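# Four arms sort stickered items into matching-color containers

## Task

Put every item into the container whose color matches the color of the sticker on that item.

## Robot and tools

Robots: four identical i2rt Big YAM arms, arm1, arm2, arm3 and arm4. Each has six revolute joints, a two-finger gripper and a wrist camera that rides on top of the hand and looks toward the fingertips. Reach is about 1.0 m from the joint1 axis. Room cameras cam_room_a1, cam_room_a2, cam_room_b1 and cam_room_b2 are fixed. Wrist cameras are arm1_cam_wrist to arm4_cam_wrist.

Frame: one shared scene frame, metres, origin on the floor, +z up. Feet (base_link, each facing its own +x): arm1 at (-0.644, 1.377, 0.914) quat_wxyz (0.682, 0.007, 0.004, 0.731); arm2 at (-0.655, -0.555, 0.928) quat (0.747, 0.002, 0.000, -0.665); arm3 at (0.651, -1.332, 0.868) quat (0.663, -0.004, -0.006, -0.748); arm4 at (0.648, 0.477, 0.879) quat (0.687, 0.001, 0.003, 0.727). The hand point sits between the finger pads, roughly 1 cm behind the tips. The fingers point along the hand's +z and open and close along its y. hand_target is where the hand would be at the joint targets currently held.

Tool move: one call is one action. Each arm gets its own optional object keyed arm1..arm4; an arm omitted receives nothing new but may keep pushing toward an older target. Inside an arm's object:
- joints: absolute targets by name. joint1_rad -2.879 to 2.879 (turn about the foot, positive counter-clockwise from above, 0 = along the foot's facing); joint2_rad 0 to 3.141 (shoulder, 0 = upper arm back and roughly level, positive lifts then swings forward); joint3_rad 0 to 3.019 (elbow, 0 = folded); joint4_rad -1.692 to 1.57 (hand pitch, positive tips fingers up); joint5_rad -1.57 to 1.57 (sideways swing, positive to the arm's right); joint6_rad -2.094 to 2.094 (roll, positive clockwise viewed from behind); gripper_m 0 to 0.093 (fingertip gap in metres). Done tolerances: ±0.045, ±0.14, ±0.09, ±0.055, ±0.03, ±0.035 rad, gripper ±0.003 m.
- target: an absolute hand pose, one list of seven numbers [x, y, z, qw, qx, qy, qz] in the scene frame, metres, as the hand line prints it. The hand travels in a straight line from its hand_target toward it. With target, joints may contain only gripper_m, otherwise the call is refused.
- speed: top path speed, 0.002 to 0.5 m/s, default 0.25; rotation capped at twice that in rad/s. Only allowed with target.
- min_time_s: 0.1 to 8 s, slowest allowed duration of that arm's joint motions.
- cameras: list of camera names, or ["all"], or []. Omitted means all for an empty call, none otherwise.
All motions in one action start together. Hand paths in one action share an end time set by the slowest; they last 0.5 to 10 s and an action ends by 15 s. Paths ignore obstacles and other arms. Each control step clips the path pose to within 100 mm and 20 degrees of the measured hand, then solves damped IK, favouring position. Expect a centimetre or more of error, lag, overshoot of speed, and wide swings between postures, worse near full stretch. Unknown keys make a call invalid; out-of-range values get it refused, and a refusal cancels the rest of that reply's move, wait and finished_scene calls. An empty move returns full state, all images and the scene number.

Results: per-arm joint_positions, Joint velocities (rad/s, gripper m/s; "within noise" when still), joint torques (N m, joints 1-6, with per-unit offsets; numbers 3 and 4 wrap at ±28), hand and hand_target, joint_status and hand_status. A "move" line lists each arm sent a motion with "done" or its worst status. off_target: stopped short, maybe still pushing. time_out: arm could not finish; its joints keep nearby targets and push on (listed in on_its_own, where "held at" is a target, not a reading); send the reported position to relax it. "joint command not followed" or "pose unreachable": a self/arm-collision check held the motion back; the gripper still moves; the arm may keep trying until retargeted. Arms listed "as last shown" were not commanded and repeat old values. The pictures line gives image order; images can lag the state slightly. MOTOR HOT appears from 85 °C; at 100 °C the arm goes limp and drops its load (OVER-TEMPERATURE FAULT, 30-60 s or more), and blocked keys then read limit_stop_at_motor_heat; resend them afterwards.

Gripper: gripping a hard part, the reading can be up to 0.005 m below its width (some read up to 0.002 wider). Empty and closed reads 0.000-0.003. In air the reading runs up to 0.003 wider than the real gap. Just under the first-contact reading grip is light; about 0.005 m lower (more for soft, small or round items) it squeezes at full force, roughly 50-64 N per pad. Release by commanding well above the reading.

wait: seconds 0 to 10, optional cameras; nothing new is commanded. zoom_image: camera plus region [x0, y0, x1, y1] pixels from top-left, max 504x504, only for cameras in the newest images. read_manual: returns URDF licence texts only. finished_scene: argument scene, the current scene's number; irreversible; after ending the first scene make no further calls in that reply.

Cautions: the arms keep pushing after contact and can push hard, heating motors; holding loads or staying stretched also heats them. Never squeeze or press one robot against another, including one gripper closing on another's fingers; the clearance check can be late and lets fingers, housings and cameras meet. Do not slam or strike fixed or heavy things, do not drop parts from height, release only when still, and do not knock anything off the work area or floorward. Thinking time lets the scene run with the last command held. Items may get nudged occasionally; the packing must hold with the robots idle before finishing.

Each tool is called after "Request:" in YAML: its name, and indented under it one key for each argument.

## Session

Done. Move straight to view poses.

Request:
move:
  arm1: {"joints":{"joint1_rad":1.6,"joint2_rad":1.231,"joint3_rad":1.6,"joint4_rad":-1.587,"joint5_rad":0,"joint6_rad":0},"min_time_s":3.5}
  arm2: {"joints":{"joint1_rad":-1.65,"joint2_rad":1.231,"joint3_rad":1.6,"joint4_rad":-1.587,"joint5_rad":0,"joint6_rad":0},"min_time_s":3.5}
  arm3: {"joints":{"joint1_rad":1.69,"joint2_rad":1.231,"joint3_rad":1.6,"joint4_rad":-1.587,"joint5_rad":0,"joint6_rad":0},"min_time_s":3.5}
  arm4: {"joints":{"joint1_rad":-1.55,"joint2_rad":1.231,"joint3_rad":1.6,"joint4_rad":-1.587,"joint5_rad":0,"joint6_rad":0},"min_time_s":3.5}
  cameras: ["all"]

Request:
zoom_image:
  camera: "cam_room_b1"
  region: [150, 310, 350, 410]

Request:
zoom_image:
  camera: "cam_room_b2"
  region: [270, 280, 440, 400]

Scene clock: 4.07 s.
Joint torques (N m): arm1=[-1.61 -4.78 16.09 0.62 -0.01 -0.04] | arm2=[0.97 -8.82 15.75 0.79 0.07 -0.07] | arm3=[1.32 -9.11 13.6 0.29 0.13 -0.11] | arm4=[1.03 -8.53 12.19 0.24 0.16 0.17]
Motor temperatures (°C): arm1=[20 23 28 23 21 21 21] | arm2=[23 24 27 22 22 20 23] | arm3=[24 23 24 23 24 23 23] | arm4=[22 21 24 22 24 21 24]
Heat: arm1: hottest joint3_rad 28 °C; arm2: hottest joint3_rad 27 °C; arm3: hottest joint1_rad 24 °C; arm4: hottest joint3_rad 24 °C.
move: arm1 done; arm2 done; arm3 done; arm4 done
Joint velocities: within noise
arm1.joint_positions: joint1_rad=+1.597 joint2_rad=+1.226 joint3_rad=+1.538 joint4_rad=-1.578 joint5_rad=+0.001 joint6_rad=+0.008 gripper_m=+0.09397
arm1.joint_status: all done
arm1.hand: x=-1.0314 y=+1.3393 z=+1.3107 quat_wxyz=(+0.006, +0.986, +0.043, -0.159) (m; scene frame)
arm1.hand_target: x=-1.0368 y=+1.3374 z=+1.3354 quat_wxyz=(+0.007, +0.982, +0.048, -0.183) (m; scene frame)
arm1.hand_status: not commanded
arm2.joint_positions: joint1_rad=-1.653 joint2_rad=+1.217 joint3_rad=+1.541 joint4_rad=-1.573 joint5_rad=-0.002 joint6_rad=+0.015 gripper_m=+0.09396
arm2.joint_status: all done
arm2.hand: x=-1.0505 y=-0.5700 z=+1.3227 quat_wxyz=(-0.003, -0.987, -0.010, +0.159) (m; scene frame)
arm2.hand_target: x=-1.0572 y=-0.5713 z=+1.3426 quat_wxyz=(-0.002, -0.984, -0.019, +0.175) (m; scene frame)
arm2.hand_status: not commanded
arm3.joint_positions: joint1_rad=+1.687 joint2_rad=+1.225 joint3_rad=+1.545 joint4_rad=-1.579 joint5_rad=-0.003 joint6_rad=+0.007 gripper_m=+0.09397
arm3.joint_status: all done
arm3.hand: x=+1.0466 y=-1.3280 z=+1.2619 quat_wxyz=(-0.156, -0.004, -0.988, +0.005) (m; scene frame)
arm3.hand_target: x=+1.0520 y=-1.3270 z=+1.2832 quat_wxyz=(-0.176, +0.000, -0.984, +0.007) (m; scene frame)
arm3.hand_status: not commanded
arm4.joint_positions: joint1_rad=-1.553 joint2_rad=+1.220 joint3_rad=+1.547 joint4_rad=-1.576 joint5_rad=-0.002 joint6_rad=-0.014 gripper_m=+0.09397
arm4.joint_status: all done
arm4.hand: x=+1.0445 y=+0.5077 z=+1.2741 quat_wxyz=(-0.158, +0.044, -0.986, -0.004) (m; scene frame)
arm4.hand_target: x=+1.0503 y=+0.5092 z=+1.2922 quat_wxyz=(-0.173, +0.038, -0.984, -0.005) (m; scene frame)
arm4.hand_status: not commanded
pictures: arm1_cam_wrist, arm2_cam_wrist, arm3_cam_wrist, arm4_cam_wrist, cam_room_a1, cam_room_a2, cam_room_b1, cam_room_b2
Images, in order (width x height): arm1_cam_wrist 672x504, arm2_cam_wrist 672x504, arm3_cam_wrist 672x504, arm4_cam_wrist 672x504, cam_room_a1 672x504, cam_room_a2 672x504, cam_room_b1 672x504, cam_room_b2 672x504.

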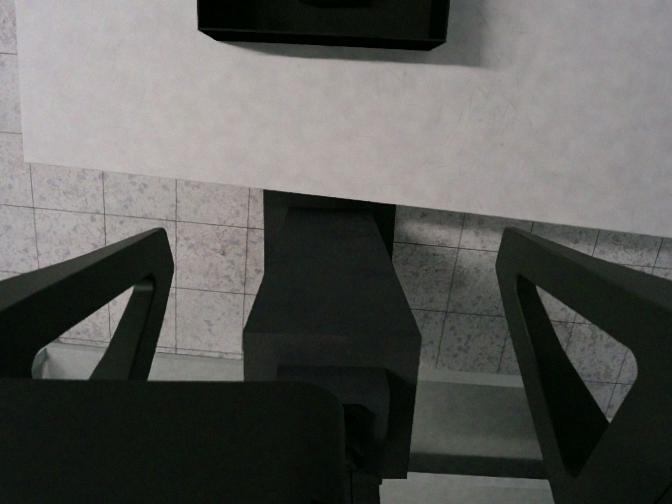

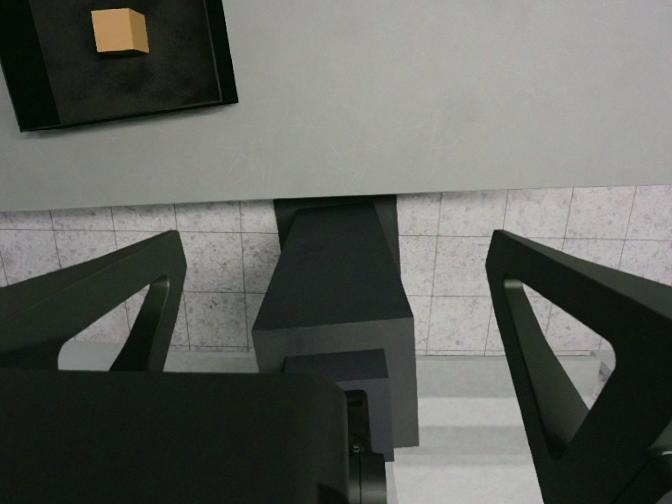

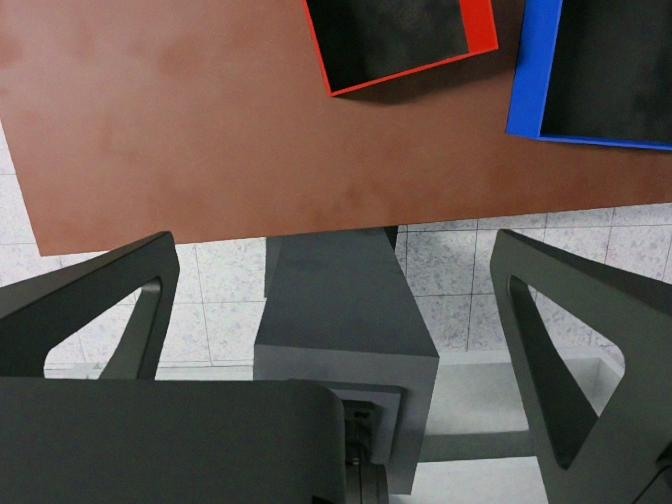

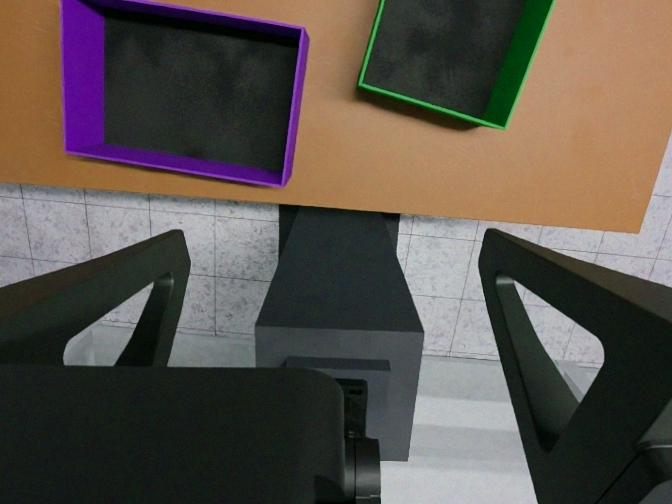

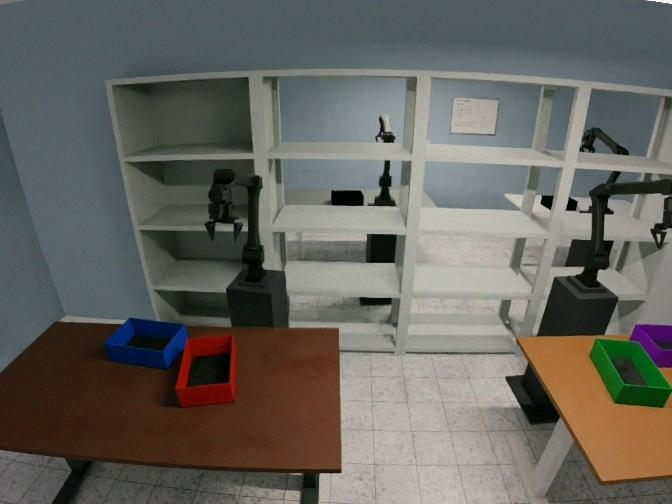

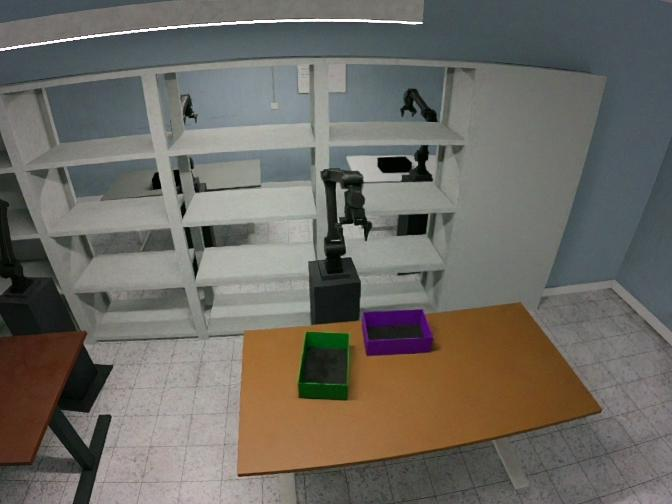

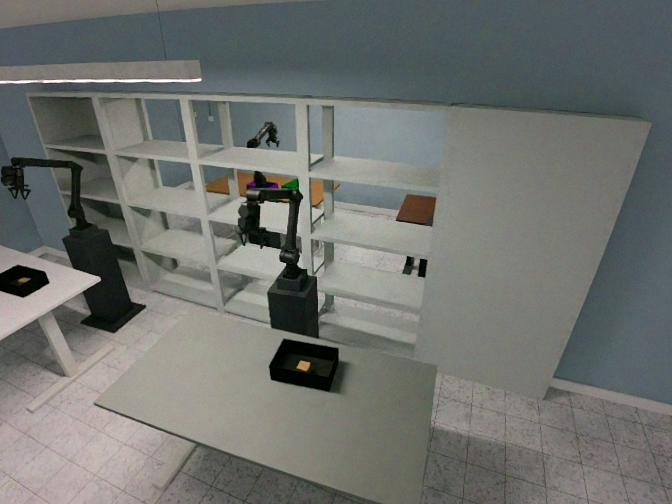

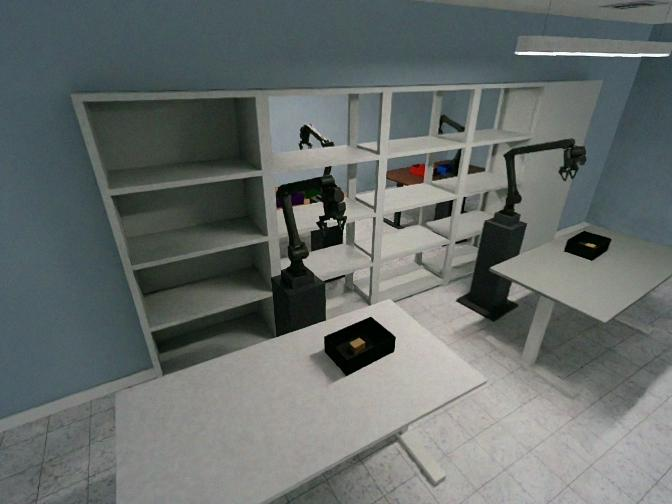

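Scaled by 2.520.

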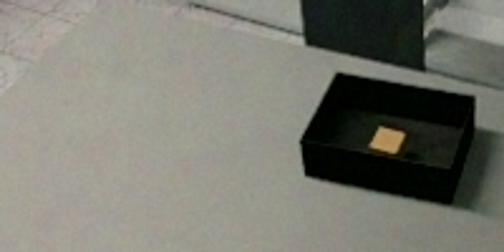

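Scaled by 2.965.

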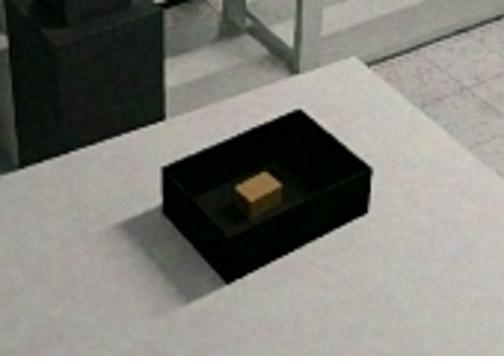

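Request:
move:
  arm1: {"target":[-1.21,1.305,0.92,-0.0061,-0.9775,-0.0286,0.2088],"speed":0.25}
  arm2: {"target":[-1.15,-0.86,0.92,0.0117,0.9763,0.0546,-0.2086],"speed":0.25}
  cameras: ["arm1_cam_wrist","arm2_cam_wrist"]

Scene clock: 21.57 s.
Joint torques (N m): arm1=[-0.56 -13.92 10.18 1.57 0.12 0.12] | arm2=[0.85 -17.55 12.3 2.02 0.36 0.21] | arm3=[1.26 -9.05 13.59 0.34 0.14 -0.11] | arm4=[1.08 -8.88 12.23 0.06 0.13 0.15]
Motor temperatures (°C): arm1=[20 23 30 23 21 21 21] | arm2=[23 24 30 22 22 20 23] | arm3=[24 23 26 23 24 23 23] | arm4=[22 22 28 22 24 21 24]
Heat: arm1: hottest joint3_rad 30 °C; arm2: hottest joint3_rad 30 °C; arm3: hottest joint3_rad 26 °C; arm4: hottest joint3_rad 28 °C.
move: arm1 off_target; arm2 off_target
Joint velocities: within noise
arm1.joint_positions: joint1_rad=+1.627 joint2_rad=+1.841 joint3_rad=+1.094 joint4_rad=-0.458 joint5_rad=+0.025 joint6_rad=+0.065 gripper_m=+0.09397
arm1.joint_status: not commanded
arm1.hand: x=-1.1972 y=+1.3127 z=+0.9086 quat_wxyz=(+0.004, +0.981, +0.028, -0.190) (m; scene frame)
arm1.hand_target: x=-1.2096 y=+1.3049 z=+0.9204 quat_wxyz=(+0.006, +0.978, +0.029, -0.209) (m; scene frame)
arm1.hand_status: off_target (0.019 m and 2.3 deg from the pose sent, 0.431 m and 6.0 deg at the start)
arm2.joint_positions: joint1_rad=-1.077 joint2_rad=+1.866 joint3_rad=+1.115 joint4_rad=-0.496 joint5_rad=+0.191 joint6_rad=+0.447 gripper_m=+0.09396
arm2.joint_status: not commanded
arm2.hand: x=-1.1281 y=-0.8453 z=+0.9064 quat_wxyz=(+0.002, -0.981, -0.065, +0.185) (m; scene frame)
arm2.hand_target: x=-1.1488 y=-0.8594 z=+0.9209 quat_wxyz=(-0.012, -0.976, -0.055, +0.209) (m; scene frame)
arm2.hand_status: off_target (0.030 m and 3.4 deg from the pose sent, 0.506 m and 7.8 deg at the start)
arm3, arm4: as last shown
pictures: arm1_cam_wrist, arm2_cam_wrist
Images, in order (width x height): arm1_cam_wrist 672x504, arm2_cam_wrist 672x504.

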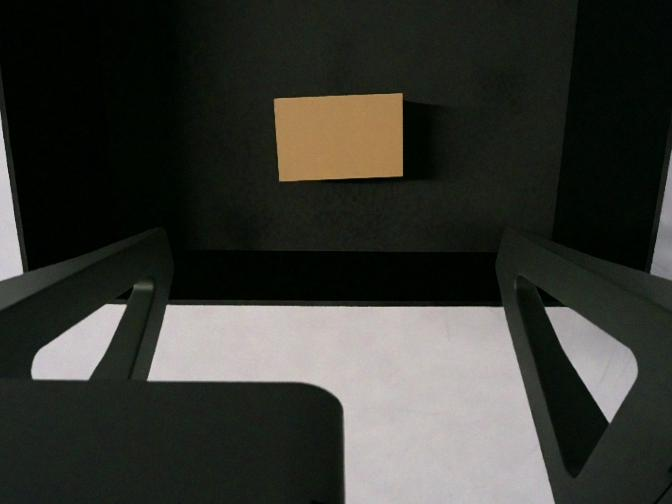

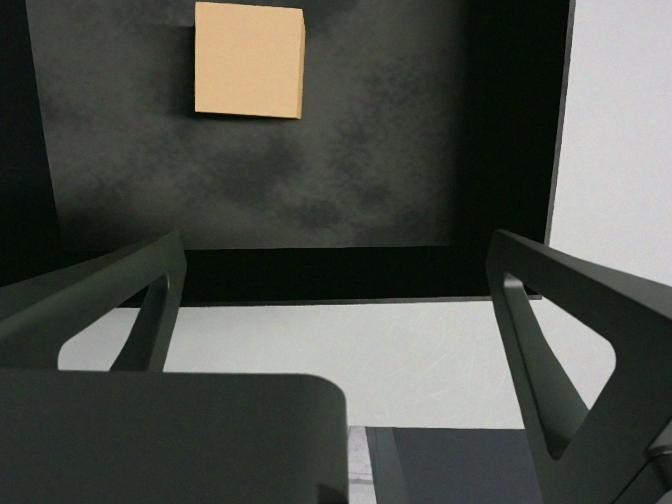

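Request:
move:
  arm1: {"target":[-1.236,1.310,0.82,-0.0053,-0.9901,-0.0388,0.1349],"speed":0.15}
  arm2: {"target":[-1.204,-0.905,0.82,-0.0040,-0.9777,-0.0188,0.2089],"speed":0.15}
  cameras: ["arm1_cam_wrist","arm2_cam_wrist"]

Scene clock: 38.10 s.
Joint torques (N m): arm1=[-2.32 -14.97 11.26 0.46 -0.03 -0.08] | arm2=[1.44 -19.49 11.64 1.91 0.4 0.21] | arm3=[1.26 -9.11 13.59 0.29 0.14 -0.11] | arm4=[0.91 -8.41 12.26 0.1 0.16 0.16]
Motor temperatures (°C): arm1=[20 24 31 23 21 21 21] | arm2=[23 24 30 22 22 20 23] | arm3=[24 23 28 23 24 23 23] | arm4=[22 22 30 22 24 21 24]
Heat: arm1: hottest joint3_rad 31 °C; arm2: hottest joint3_rad 30 °C; arm3: hottest joint3_rad 28 °C; arm4: hottest joint3_rad 30 °C.
move: arm1 off_target; arm2 off_target
Joint velocities: within noise
arm1.joint_positions: joint1_rad=+1.627 joint2_rad=+2.103 joint3_rad=+1.232 joint4_rad=-0.471 joint5_rad=+0.008 joint6_rad=+0.046 gripper_m=+0.09397
arm1.joint_status: not commanded
arm1.hand: x=-1.2161 y=+1.3078 z=+0.8115 quat_wxyz=(+0.004, +0.992, +0.039, -0.122) (m; scene frame)
arm1.hand_target: x=-1.2354 y=+1.3100 z=+0.8205 quat_wxyz=(+0.005, +0.990, +0.039, -0.135) (m; scene frame)
arm1.hand_status: off_target (0.022 m and 1.5 deg from the pose sent, 0.097 m and 6.5 deg at the start)
arm2.joint_positions: joint1_rad=-1.068 joint2_rad=+2.168 joint3_rad=+1.347 joint4_rad=-0.419 joint5_rad=+0.224 joint6_rad=+0.534 gripper_m=+0.09397
arm2.joint_status: not commanded
arm2.hand: x=-1.1903 y=-0.8892 z=+0.8211 quat_wxyz=(+0.005, -0.980, -0.024, +0.196) (m; scene frame)
arm2.hand_target: x=-1.2032 y=-0.9046 z=+0.8206 quat_wxyz=(-0.004, -0.978, -0.019, +0.209) (m; scene frame)
arm2.hand_status: off_target (0.021 m and 1.9 deg from the pose sent, 0.130 m and 6.0 deg at the start)
arm3, arm4: as last shown
pictures: arm1_cam_wrist, arm2_cam_wrist
Images, in order (width x height): arm1_cam_wrist 672x504, arm2_cam_wrist 672x504.

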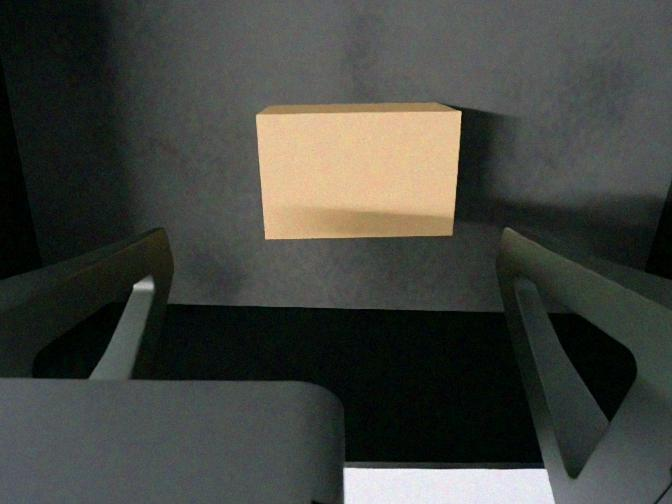

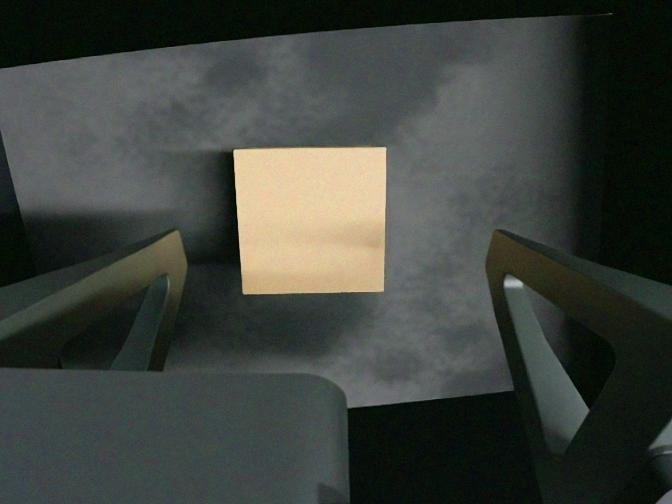

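Request:
move:
  arm1: {"target":[-1.239,1.319,0.764,-0.0053,-0.9901,-0.0388,0.1349],"speed":0.1}
  arm2: {"target":[-1.197,-0.913,0.757,-0.0040,-0.9777,-0.0188,0.2089],"speed":0.1}
  cameras: ["arm1_cam_wrist","arm2_cam_wrist"]

Scene clock: 48.20 s.
Joint torques (N m): arm1=[-2.84 -14.97 10.11 1.37 -0.08 -0.05] | arm2=[1.49 -19.9 10.48 2.11 0.42 0.22] | arm3=[1.32 -8.94 13.6 0.25 0.14 -0.11] | arm4=[1.14 -8.35 12.18 0.17 0.14 0.17]
Motor temperatures (°C): arm1=[20 24 32 23 21 21 21] | arm2=[23 25 31 22 22 20 23] | arm3=[24 23 28 23 24 23 23] | arm4=[22 22 31 22 24 21 24]
Heat: arm1: hottest joint3_rad 32 °C; arm2: hottest joint3_rad 31 °C; arm3: hottest joint3_rad 28 °C; arm4: hottest joint3_rad 31 °C.
move: arm1 off_target; arm2 off_target
Joint velocities: within noise
arm1.joint_positions: joint1_rad=+1.612 joint2_rad=+2.215 joint3_rad=+1.247 joint4_rad=-0.393 joint5_rad=+0.004 joint6_rad=+0.030 gripper_m=+0.09397
arm1.joint_status: not commanded
arm1.hand: x=-1.2147 y=+1.3159 z=+0.7581 quat_wxyz=(+0.004, +0.993, +0.040, -0.112) (m; scene frame)
arm1.hand_target: x=-1.2381 y=+1.3192 z=+0.7648 quat_wxyz=(+0.005, +0.990, +0.039, -0.135) (m; scene frame)
arm1.hand_status: off_target (0.025 m and 2.6 deg from the pose sent, 0.054 m and 1.5 deg at the start)
arm2.joint_positions: joint1_rad=-1.049 joint2_rad=+2.290 joint3_rad=+1.367 joint4_rad=-0.321 joint5_rad=+0.230 joint6_rad=+0.552 gripper_m=+0.09397
arm2.joint_status: not commanded
arm2.hand: x=-1.1852 y=-0.8983 z=+0.7612 quat_wxyz=(+0.005, -0.980, -0.024, +0.196) (m; scene frame)
arm2.hand_target: x=-1.1962 y=-0.9126 z=+0.7577 quat_wxyz=(-0.004, -0.978, -0.019, +0.209) (m; scene frame)
arm2.hand_status: off_target (0.019 m and 1.9 deg from the pose sent, 0.069 m and 1.9 deg at the start)
arm3, arm4: as last shown
pictures: arm1_cam_wrist, arm2_cam_wrist
Images, in order (width x height): arm1_cam_wrist 672x504, arm2_cam_wrist 672x504.

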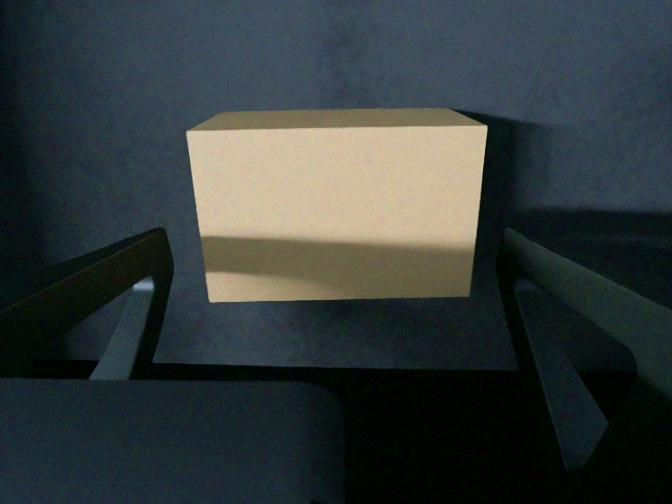

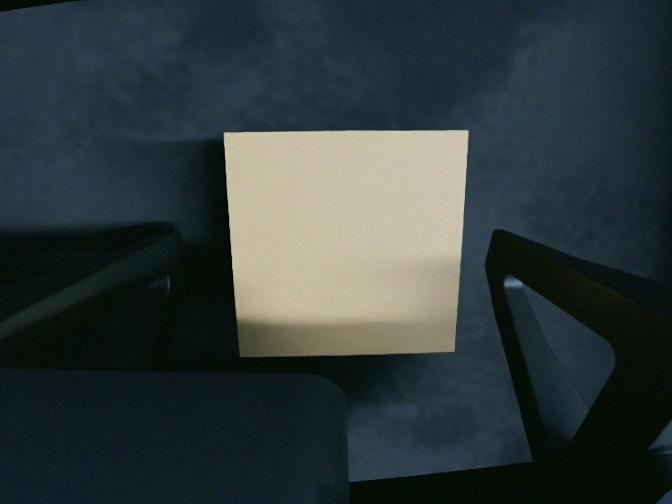

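Request:
move:
  arm1: {"target":[-1.240,1.319,0.753,-0.0053,-0.9901,-0.0388,0.1349],"speed":0.08}
  arm2: {"target":[-1.197,-0.913,0.749,-0.0040,-0.9777,-0.0188,0.2089],"speed":0.08}

Request:
move:
  arm1: {"joints":{"gripper_m":0.045}}
  arm2: {"joints":{"gripper_m":0.036}}
  cameras: ["arm1_cam_wrist","arm2_cam_wrist"]

Request:
move:
  arm1: {"target":[-1.17,1.315,1.0,-0.0053,-0.9901,-0.0388,0.1349],"speed":0.22}
  arm2: {"target":[-1.14,-0.88,1.0,-0.0040,-0.9777,-0.0188,0.2089],"speed":0.22}
  cameras: ["arm1_cam_wrist","arm2_cam_wrist","cam_room_b1","cam_room_b2"]

Request:
zoom_image:
  camera: "cam_room_b1"
  region: [240, 230, 360, 360]

Request:
zoom_image:
  camera: "cam_room_b2"
  region: [300, 220, 420, 350]

Scene clock: 63.60 s.
Joint torques (N m): arm1=[-2.61 -14.92 9.98 1.44 -0.08 -0.06] | arm2=[1.49 -19.31 10.74 2.03 0.42 0.21] | arm3=[1.44 -9.17 13.53 0.31 0.14 -0.11] | arm4=[1.2 -8.76 12.34 0.09 0.16 0.18]
Motor temperatures (°C): arm1=[20 25 31 23 21 21 21] | arm2=[23 25 31 22 22 20 23] | arm3=[24 23 30 23 24 23 23] | arm4=[22 22 33 22 24 21 24]
Heat: arm1: hottest joint3_rad 31 °C; arm2: hottest joint3_rad 31 °C; arm3: hottest joint3_rad 30 °C; arm4: hottest joint3_rad 33 °C.
move: arm1 off_target; arm2 off_target
Joint velocities: within noise
arm1.joint_positions: joint1_rad=+1.612 joint2_rad=+2.235 joint3_rad=+1.254 joint4_rad=-0.374 joint5_rad=+0.004 joint6_rad=+0.030 gripper_m=+0.09397
arm1.joint_status: not commanded
arm1.hand: x=-1.2173 y=+1.3157 z=+0.7498 quat_wxyz=(+0.004, +0.993, +0.040, -0.115) (m; scene frame)
arm1.hand_target: x=-1.2392 y=+1.3192 z=+0.7538 quat_wxyz=(+0.005, +0.990, +0.039, -0.135) (m; scene frame)
arm1.hand_status: off_target (0.023 m and 2.3 deg from the pose sent, 0.026 m and 2.6 deg at the start)
arm2.joint_positions: joint1_rad=-1.049 joint2_rad=+2.300 joint3_rad=+1.367 joint4_rad=-0.307 joint5_rad=+0.230 joint6_rad=+0.552 gripper_m=+0.09397
arm2.joint_status: not commanded
arm2.hand: x=-1.1856 y=-0.8986 z=+0.7565 quat_wxyz=(+0.004, -0.980, -0.024, +0.198) (m; scene frame)
arm2.hand_target: x=-1.1961 y=-0.9125 z=+0.7496 quat_wxyz=(-0.004, -0.978, -0.019, +0.209) (m; scene frame)
arm2.hand_status: off_target (0.020 m and 1.6 deg from the pose sent, 0.022 m and 1.9 deg at the start)
arm3, arm4: as last shown
pictures: none

Scene clock: 64.23 s.
Joint torques (N m): arm1=[-2.55 -15.5 9.92 1.35 -0.06 -0.08] | arm2=[1.44 -19.25 10.56 2.02 0.37 0.21] | arm3=[1.32 -9 13.6 0.28 0.14 -0.12] | arm4=[0.67 -8.94 12.38 0.13 0.14 0.15]
Motor temperatures (°C): arm1=[20 25 31 23 21 21 21] | arm2=[23 25 31 22 22 20 23] | arm3=[24 23 30 23 24 23 23] | arm4=[22 22 33 22 24 21 24]
Heat: arm1: hottest joint3_rad 31 °C; arm2: hottest joint3_rad 31 °C; arm3: hottest joint3_rad 30 °C; arm4: hottest joint3_rad 33 °C.
move: arm1 off_target; arm2 off_target
Joint velocities: within noise
arm1.joint_positions: joint1_rad=+1.612 joint2_rad=+2.236 joint3_rad=+1.255 joint4_rad=-0.374 joint5_rad=+0.004 joint6_rad=+0.029 gripper_m=+0.06900
arm1.joint_status: gripper_m off_target (ended at +0.06903, target +0.04500)
arm1.hand: x=-1.2176 y=+1.3156 z=+0.7498 quat_wxyz=(+0.004, +0.992, +0.040, -0.115) (m; scene frame)
arm1.hand_target: x=-1.2390 y=+1.3191 z=+0.7536 quat_wxyz=(+0.005, +0.990, +0.039, -0.135) (m; scene frame)
arm1.hand_status: not commanded
arm2.joint_positions: joint1_rad=-1.049 joint2_rad=+2.301 joint3_rad=+1.369 joint4_rad=-0.306 joint5_rad=+0.231 joint6_rad=+0.553 gripper_m=+0.05339
arm2.joint_status: gripper_m off_target (ended at +0.05341, target +0.03600)
arm2.hand: x=-1.1866 y=-0.8991 z=+0.7568 quat_wxyz=(+0.003, -0.980, -0.023, +0.199) (m; scene frame)
arm2.hand_target: x=-1.1961 y=-0.9126 z=+0.7497 quat_wxyz=(-0.004, -0.978, -0.019, +0.209) (m; scene frame)
arm2.hand_status: not commanded
arm3, arm4: as last shown
pictures: arm1_cam_wrist, arm2_cam_wrist
Images, in order (width x height): arm1_cam_wrist 672x504, arm2_cam_wrist 672x504.

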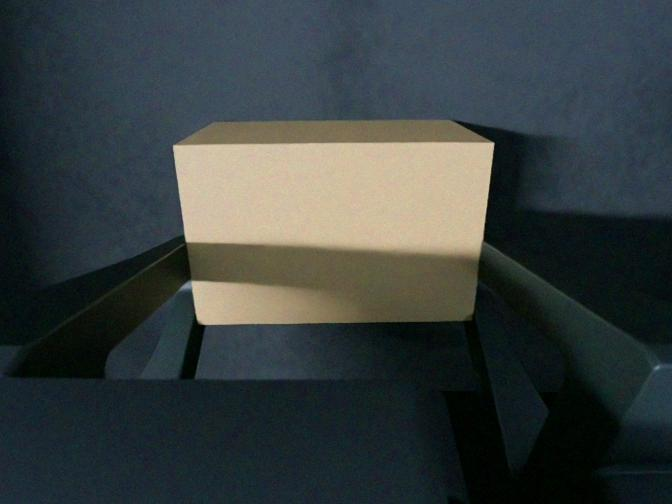

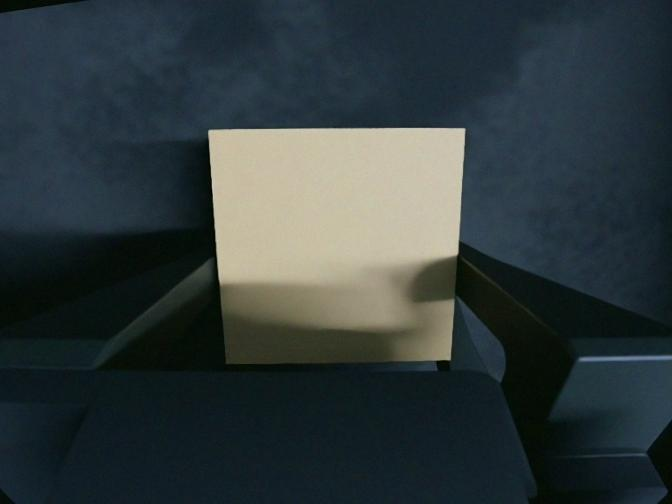

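Scene clock: 66.10 s.
Joint torques (N m): arm1=[-1.03 -12.98 11.19 0.47 0.12 0.14] | arm2=[1.61 -18.78 9.7 0.99 0.42 0.22] | arm3=[1.38 -9 13.63 0.32 0.12 -0.11] | arm4=[1.44 -8.88 12.15 0.21 0.15 0.2]
Motor temperatures (°C): arm1=[20 25 31 23 21 21 21] | arm2=[23 26 31 22 22 20 23] | arm3=[24 23 30 23 24 23 23] | arm4=[22 22 33 22 24 21 24]
Heat: arm1: hottest joint3_rad 31 °C; arm2: hottest joint3_rad 31 °C; arm3: hottest joint3_rad 30 °C; arm4: hottest joint3_rad 33 °C.
move: arm1 off_target; arm2 done
Joint velocities: within noise
arm1.joint_positions: joint1_rad=+1.612 joint2_rad=+1.689 joint3_rad=+1.174 joint4_rad=-0.813 joint5_rad=+0.005 joint6_rad=+0.033 gripper_m=+0.06900
arm1.joint_status: not commanded
arm1.hand: x=-1.1655 y=+1.3204 z=+0.9918 quat_wxyz=(+0.005, +0.991, +0.038, -0.129) (m; scene frame)
arm1.hand_target: x=-1.1698 y=+1.3149 z=+1.0000 quat_wxyz=(+0.005, +0.990, +0.039, -0.135) (m; scene frame)
arm1.hand_status: off_target (0.011 m and 0.7 deg from the pose sent, 0.255 m and 2.2 deg at the start)
arm2.joint_positions: joint1_rad=-1.036 joint2_rad=+1.770 joint3_rad=+1.268 joint4_rad=-0.699 joint5_rad=+0.236 joint6_rad=+0.566 gripper_m=+0.05339
arm2.joint_status: not commanded
arm2.hand: x=-1.1461 y=-0.8783 z=+1.0038 quat_wxyz=(-0.008, -0.976, -0.021, +0.215) (m; scene frame)
arm2.hand_target: x=-1.1400 y=-0.8799 z=+1.0001 quat_wxyz=(-0.004, -0.978, -0.019, +0.209) (m; scene frame)
arm2.hand_status: done (0.007 m and 0.9 deg from the pose sent, 0.248 m and 1.5 deg at the start)
arm3, arm4: as last shown
pictures: arm1_cam_wrist, arm2_cam_wrist, cam_room_b1, cam_room_b2
Images, in order (width x height): arm1_cam_wrist 672x504, arm2_cam_wrist 672x504, cam_room_b1 672x504, cam_room_b2 672x504.

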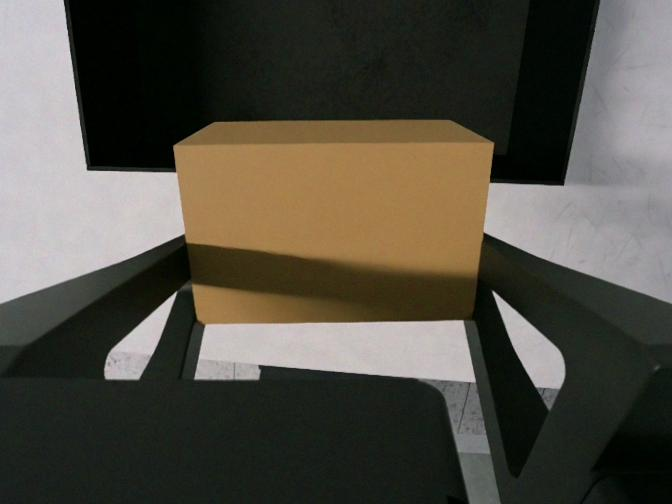

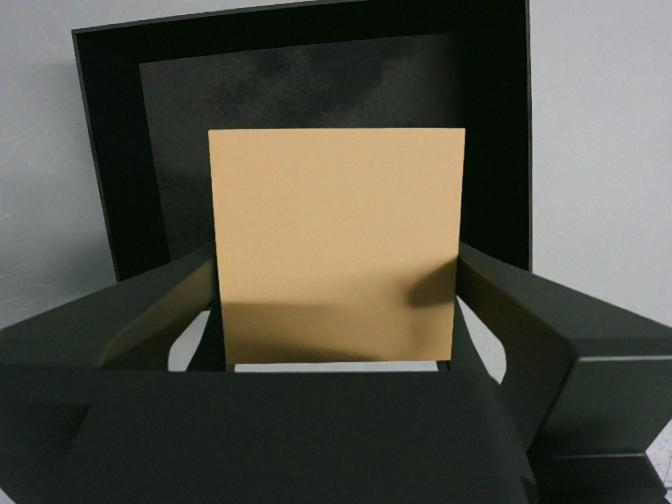

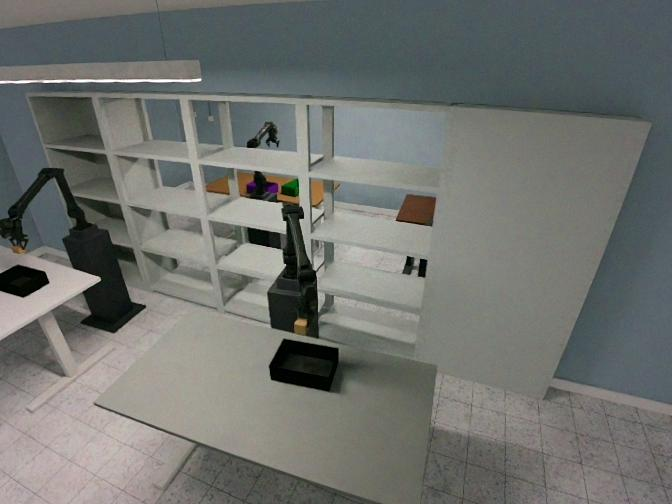

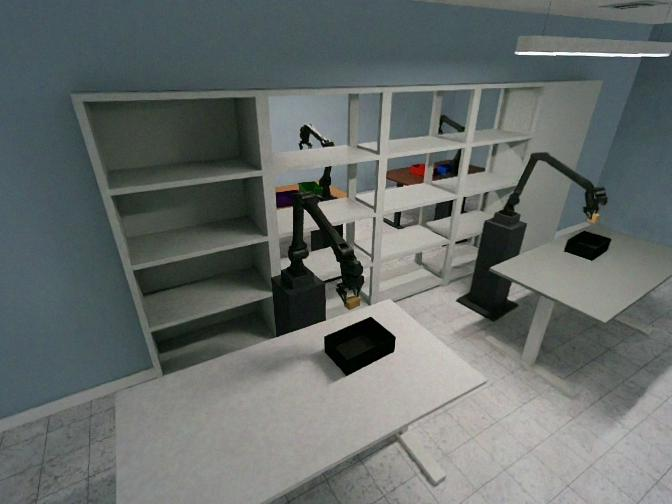

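Scaled by 3.877.

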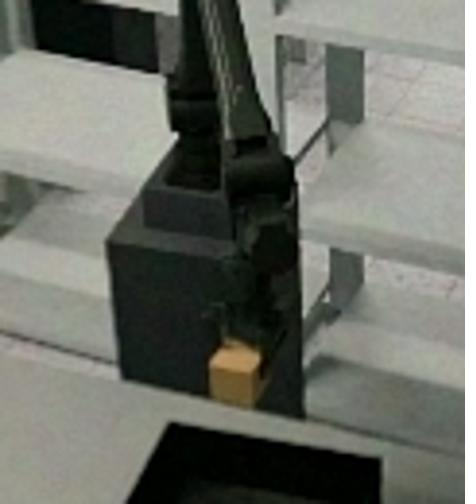

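Scaled by 3.877.

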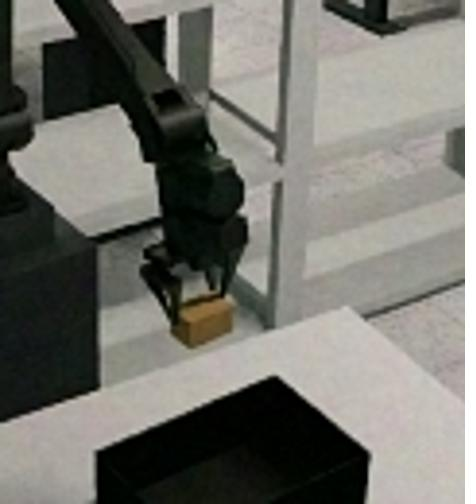

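Request:
move:
  arm1: {"joints":{"joint1_rad":-2.28,"joint2_rad":0.254,"joint3_rad":0.63,"joint4_rad":-0.456,"joint5_rad":0,"joint6_rad":0},"min_time_s":4}
  arm2: {"joints":{"joint1_rad":0.90,"joint2_rad":0.254,"joint3_rad":0.63,"joint4_rad":-0.456,"joint5_rad":0,"joint6_rad":0},"min_time_s":4}
  cameras: ["cam_room_a1","cam_room_a2","cam_room_b1","cam_room_b2"]

Request:
zoom_image:
  camera: "cam_room_a2"
  region: [370, 100, 450, 200]

Request:
zoom_image:
  camera: "cam_room_a1"
  region: [330, 100, 420, 220]

Request:
zoom_image:
  camera: "cam_room_b1"
  region: [240, 150, 390, 290]

Request:
zoom_image:
  camera: "cam_room_b2"
  region: [260, 130, 400, 290]

Scene clock: 89.70 s.
Joint torques (N m): arm1=[-1.9 3.37 11.88 2.59 -0.07 -0.06] | arm2=[0.97 0.67 10.61 3.66 -0.13 -0.06] | arm3=[1.38 -9 13.57 0.25 0.14 -0.12] | arm4=[1.32 -8.35 12.16 0.18 0.16 0.17]
Motor temperatures (°C): arm1=[20 25 32 23 21 21 22] | arm2=[23 26 31 22 22 20 24] | arm3=[24 23 31 23 24 23 23] | arm4=[22 22 35 22 24 21 24]
Heat: arm1: hottest joint3_rad 32 °C; arm2: hottest joint3_rad 31 °C; arm3: hottest joint3_rad 31 °C; arm4: hottest joint3_rad 35 °C.
move: arm1 done; arm2 done
Joint velocities: within noise
arm1.joint_positions: joint1_rad=-2.274 joint2_rad=+0.259 joint3_rad=+0.627 joint4_rad=-0.479 joint5_rad=+0.002 joint6_rad=+0.008 gripper_m=+0.06902
arm1.joint_status: all done
arm1.hand: x=-0.4156 y=+1.2119 z=+1.3134 quat_wxyz=(-0.628, -0.235, -0.712, +0.207) (m; scene frame)
arm1.hand_target: x=-0.4171 y=+1.2115 z=+1.3220 quat_wxyz=(-0.638, -0.231, -0.703, +0.214) (m; scene frame)
arm1.hand_status: not commanded
arm2.joint_positions: joint1_rad=+0.897 joint2_rad=+0.263 joint3_rad=+0.642 joint4_rad=-0.482 joint5_rad=+0.003 joint6_rad=+0.015 gripper_m=+0.05339
arm2.joint_status: all done
arm2.hand: x=-0.4226 y=-0.7031 z=+1.3386 quat_wxyz=(-0.646, -0.212, -0.712, +0.179) (m; scene frame)
arm2.hand_target: x=-0.4223 y=-0.7017 z=+1.3399 quat_wxyz=(-0.653, -0.202, -0.706, +0.184) (m; scene frame)
arm2.hand_status: not commanded
arm3, arm4: as last shown
pictures: cam_room_a1, cam_room_a2, cam_room_b1, cam_room_b2
Images, in order (width x height): cam_room_a1 672x504, cam_room_a2 672x504, cam_room_b1 672x504, cam_room_b2 672x504.

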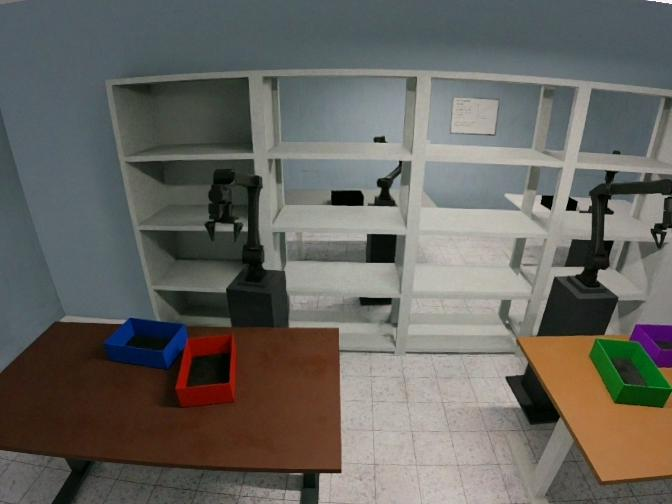

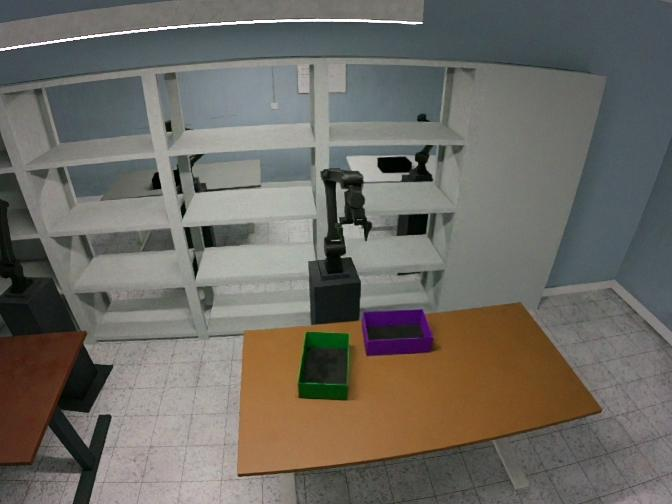

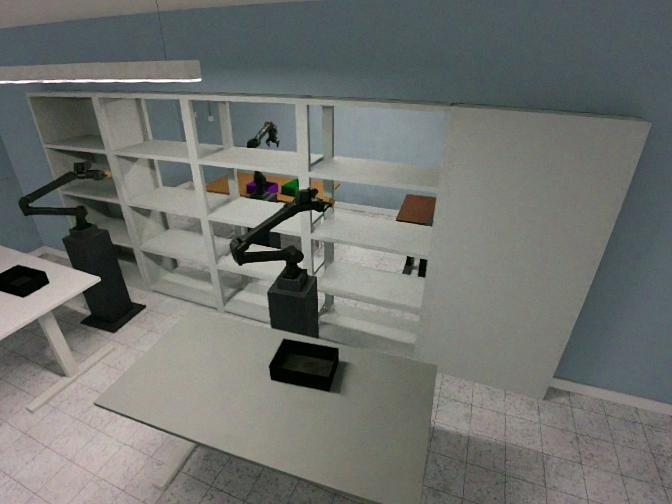

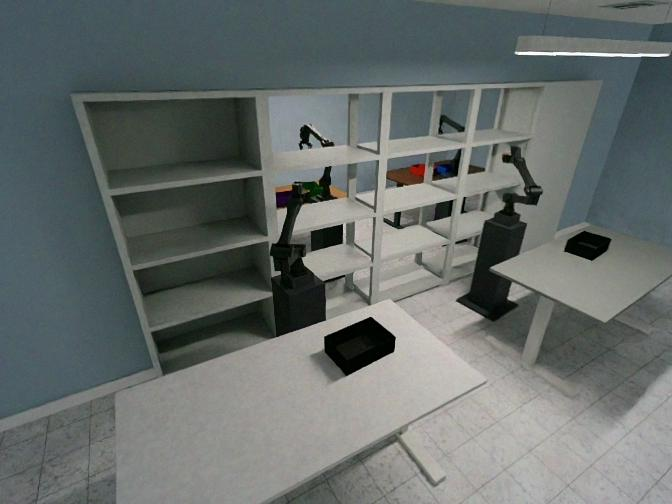

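Scaled by 5.040.

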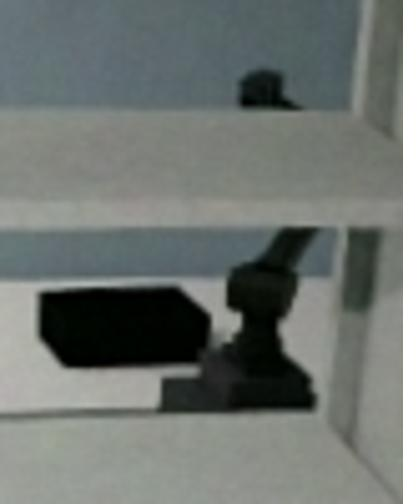

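Scaled by 4.200.

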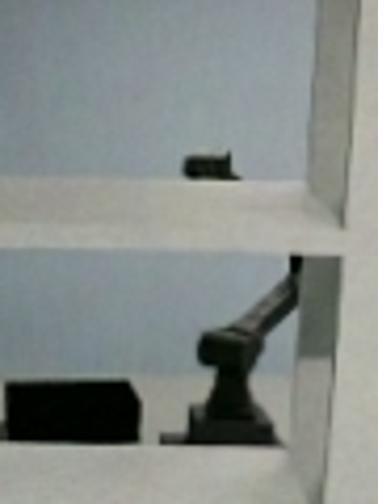

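Scaled by 3.360.

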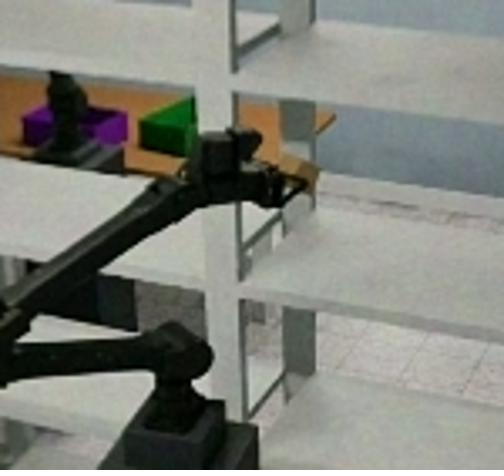

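Scaled by 3.150.

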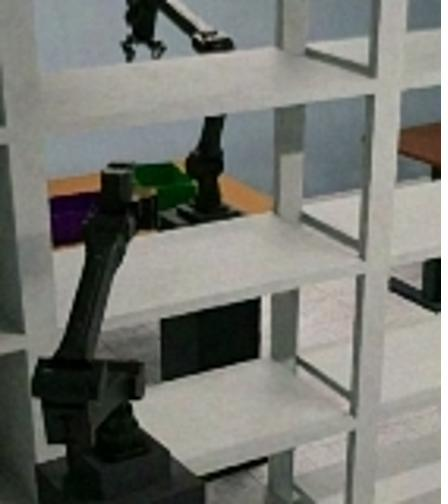

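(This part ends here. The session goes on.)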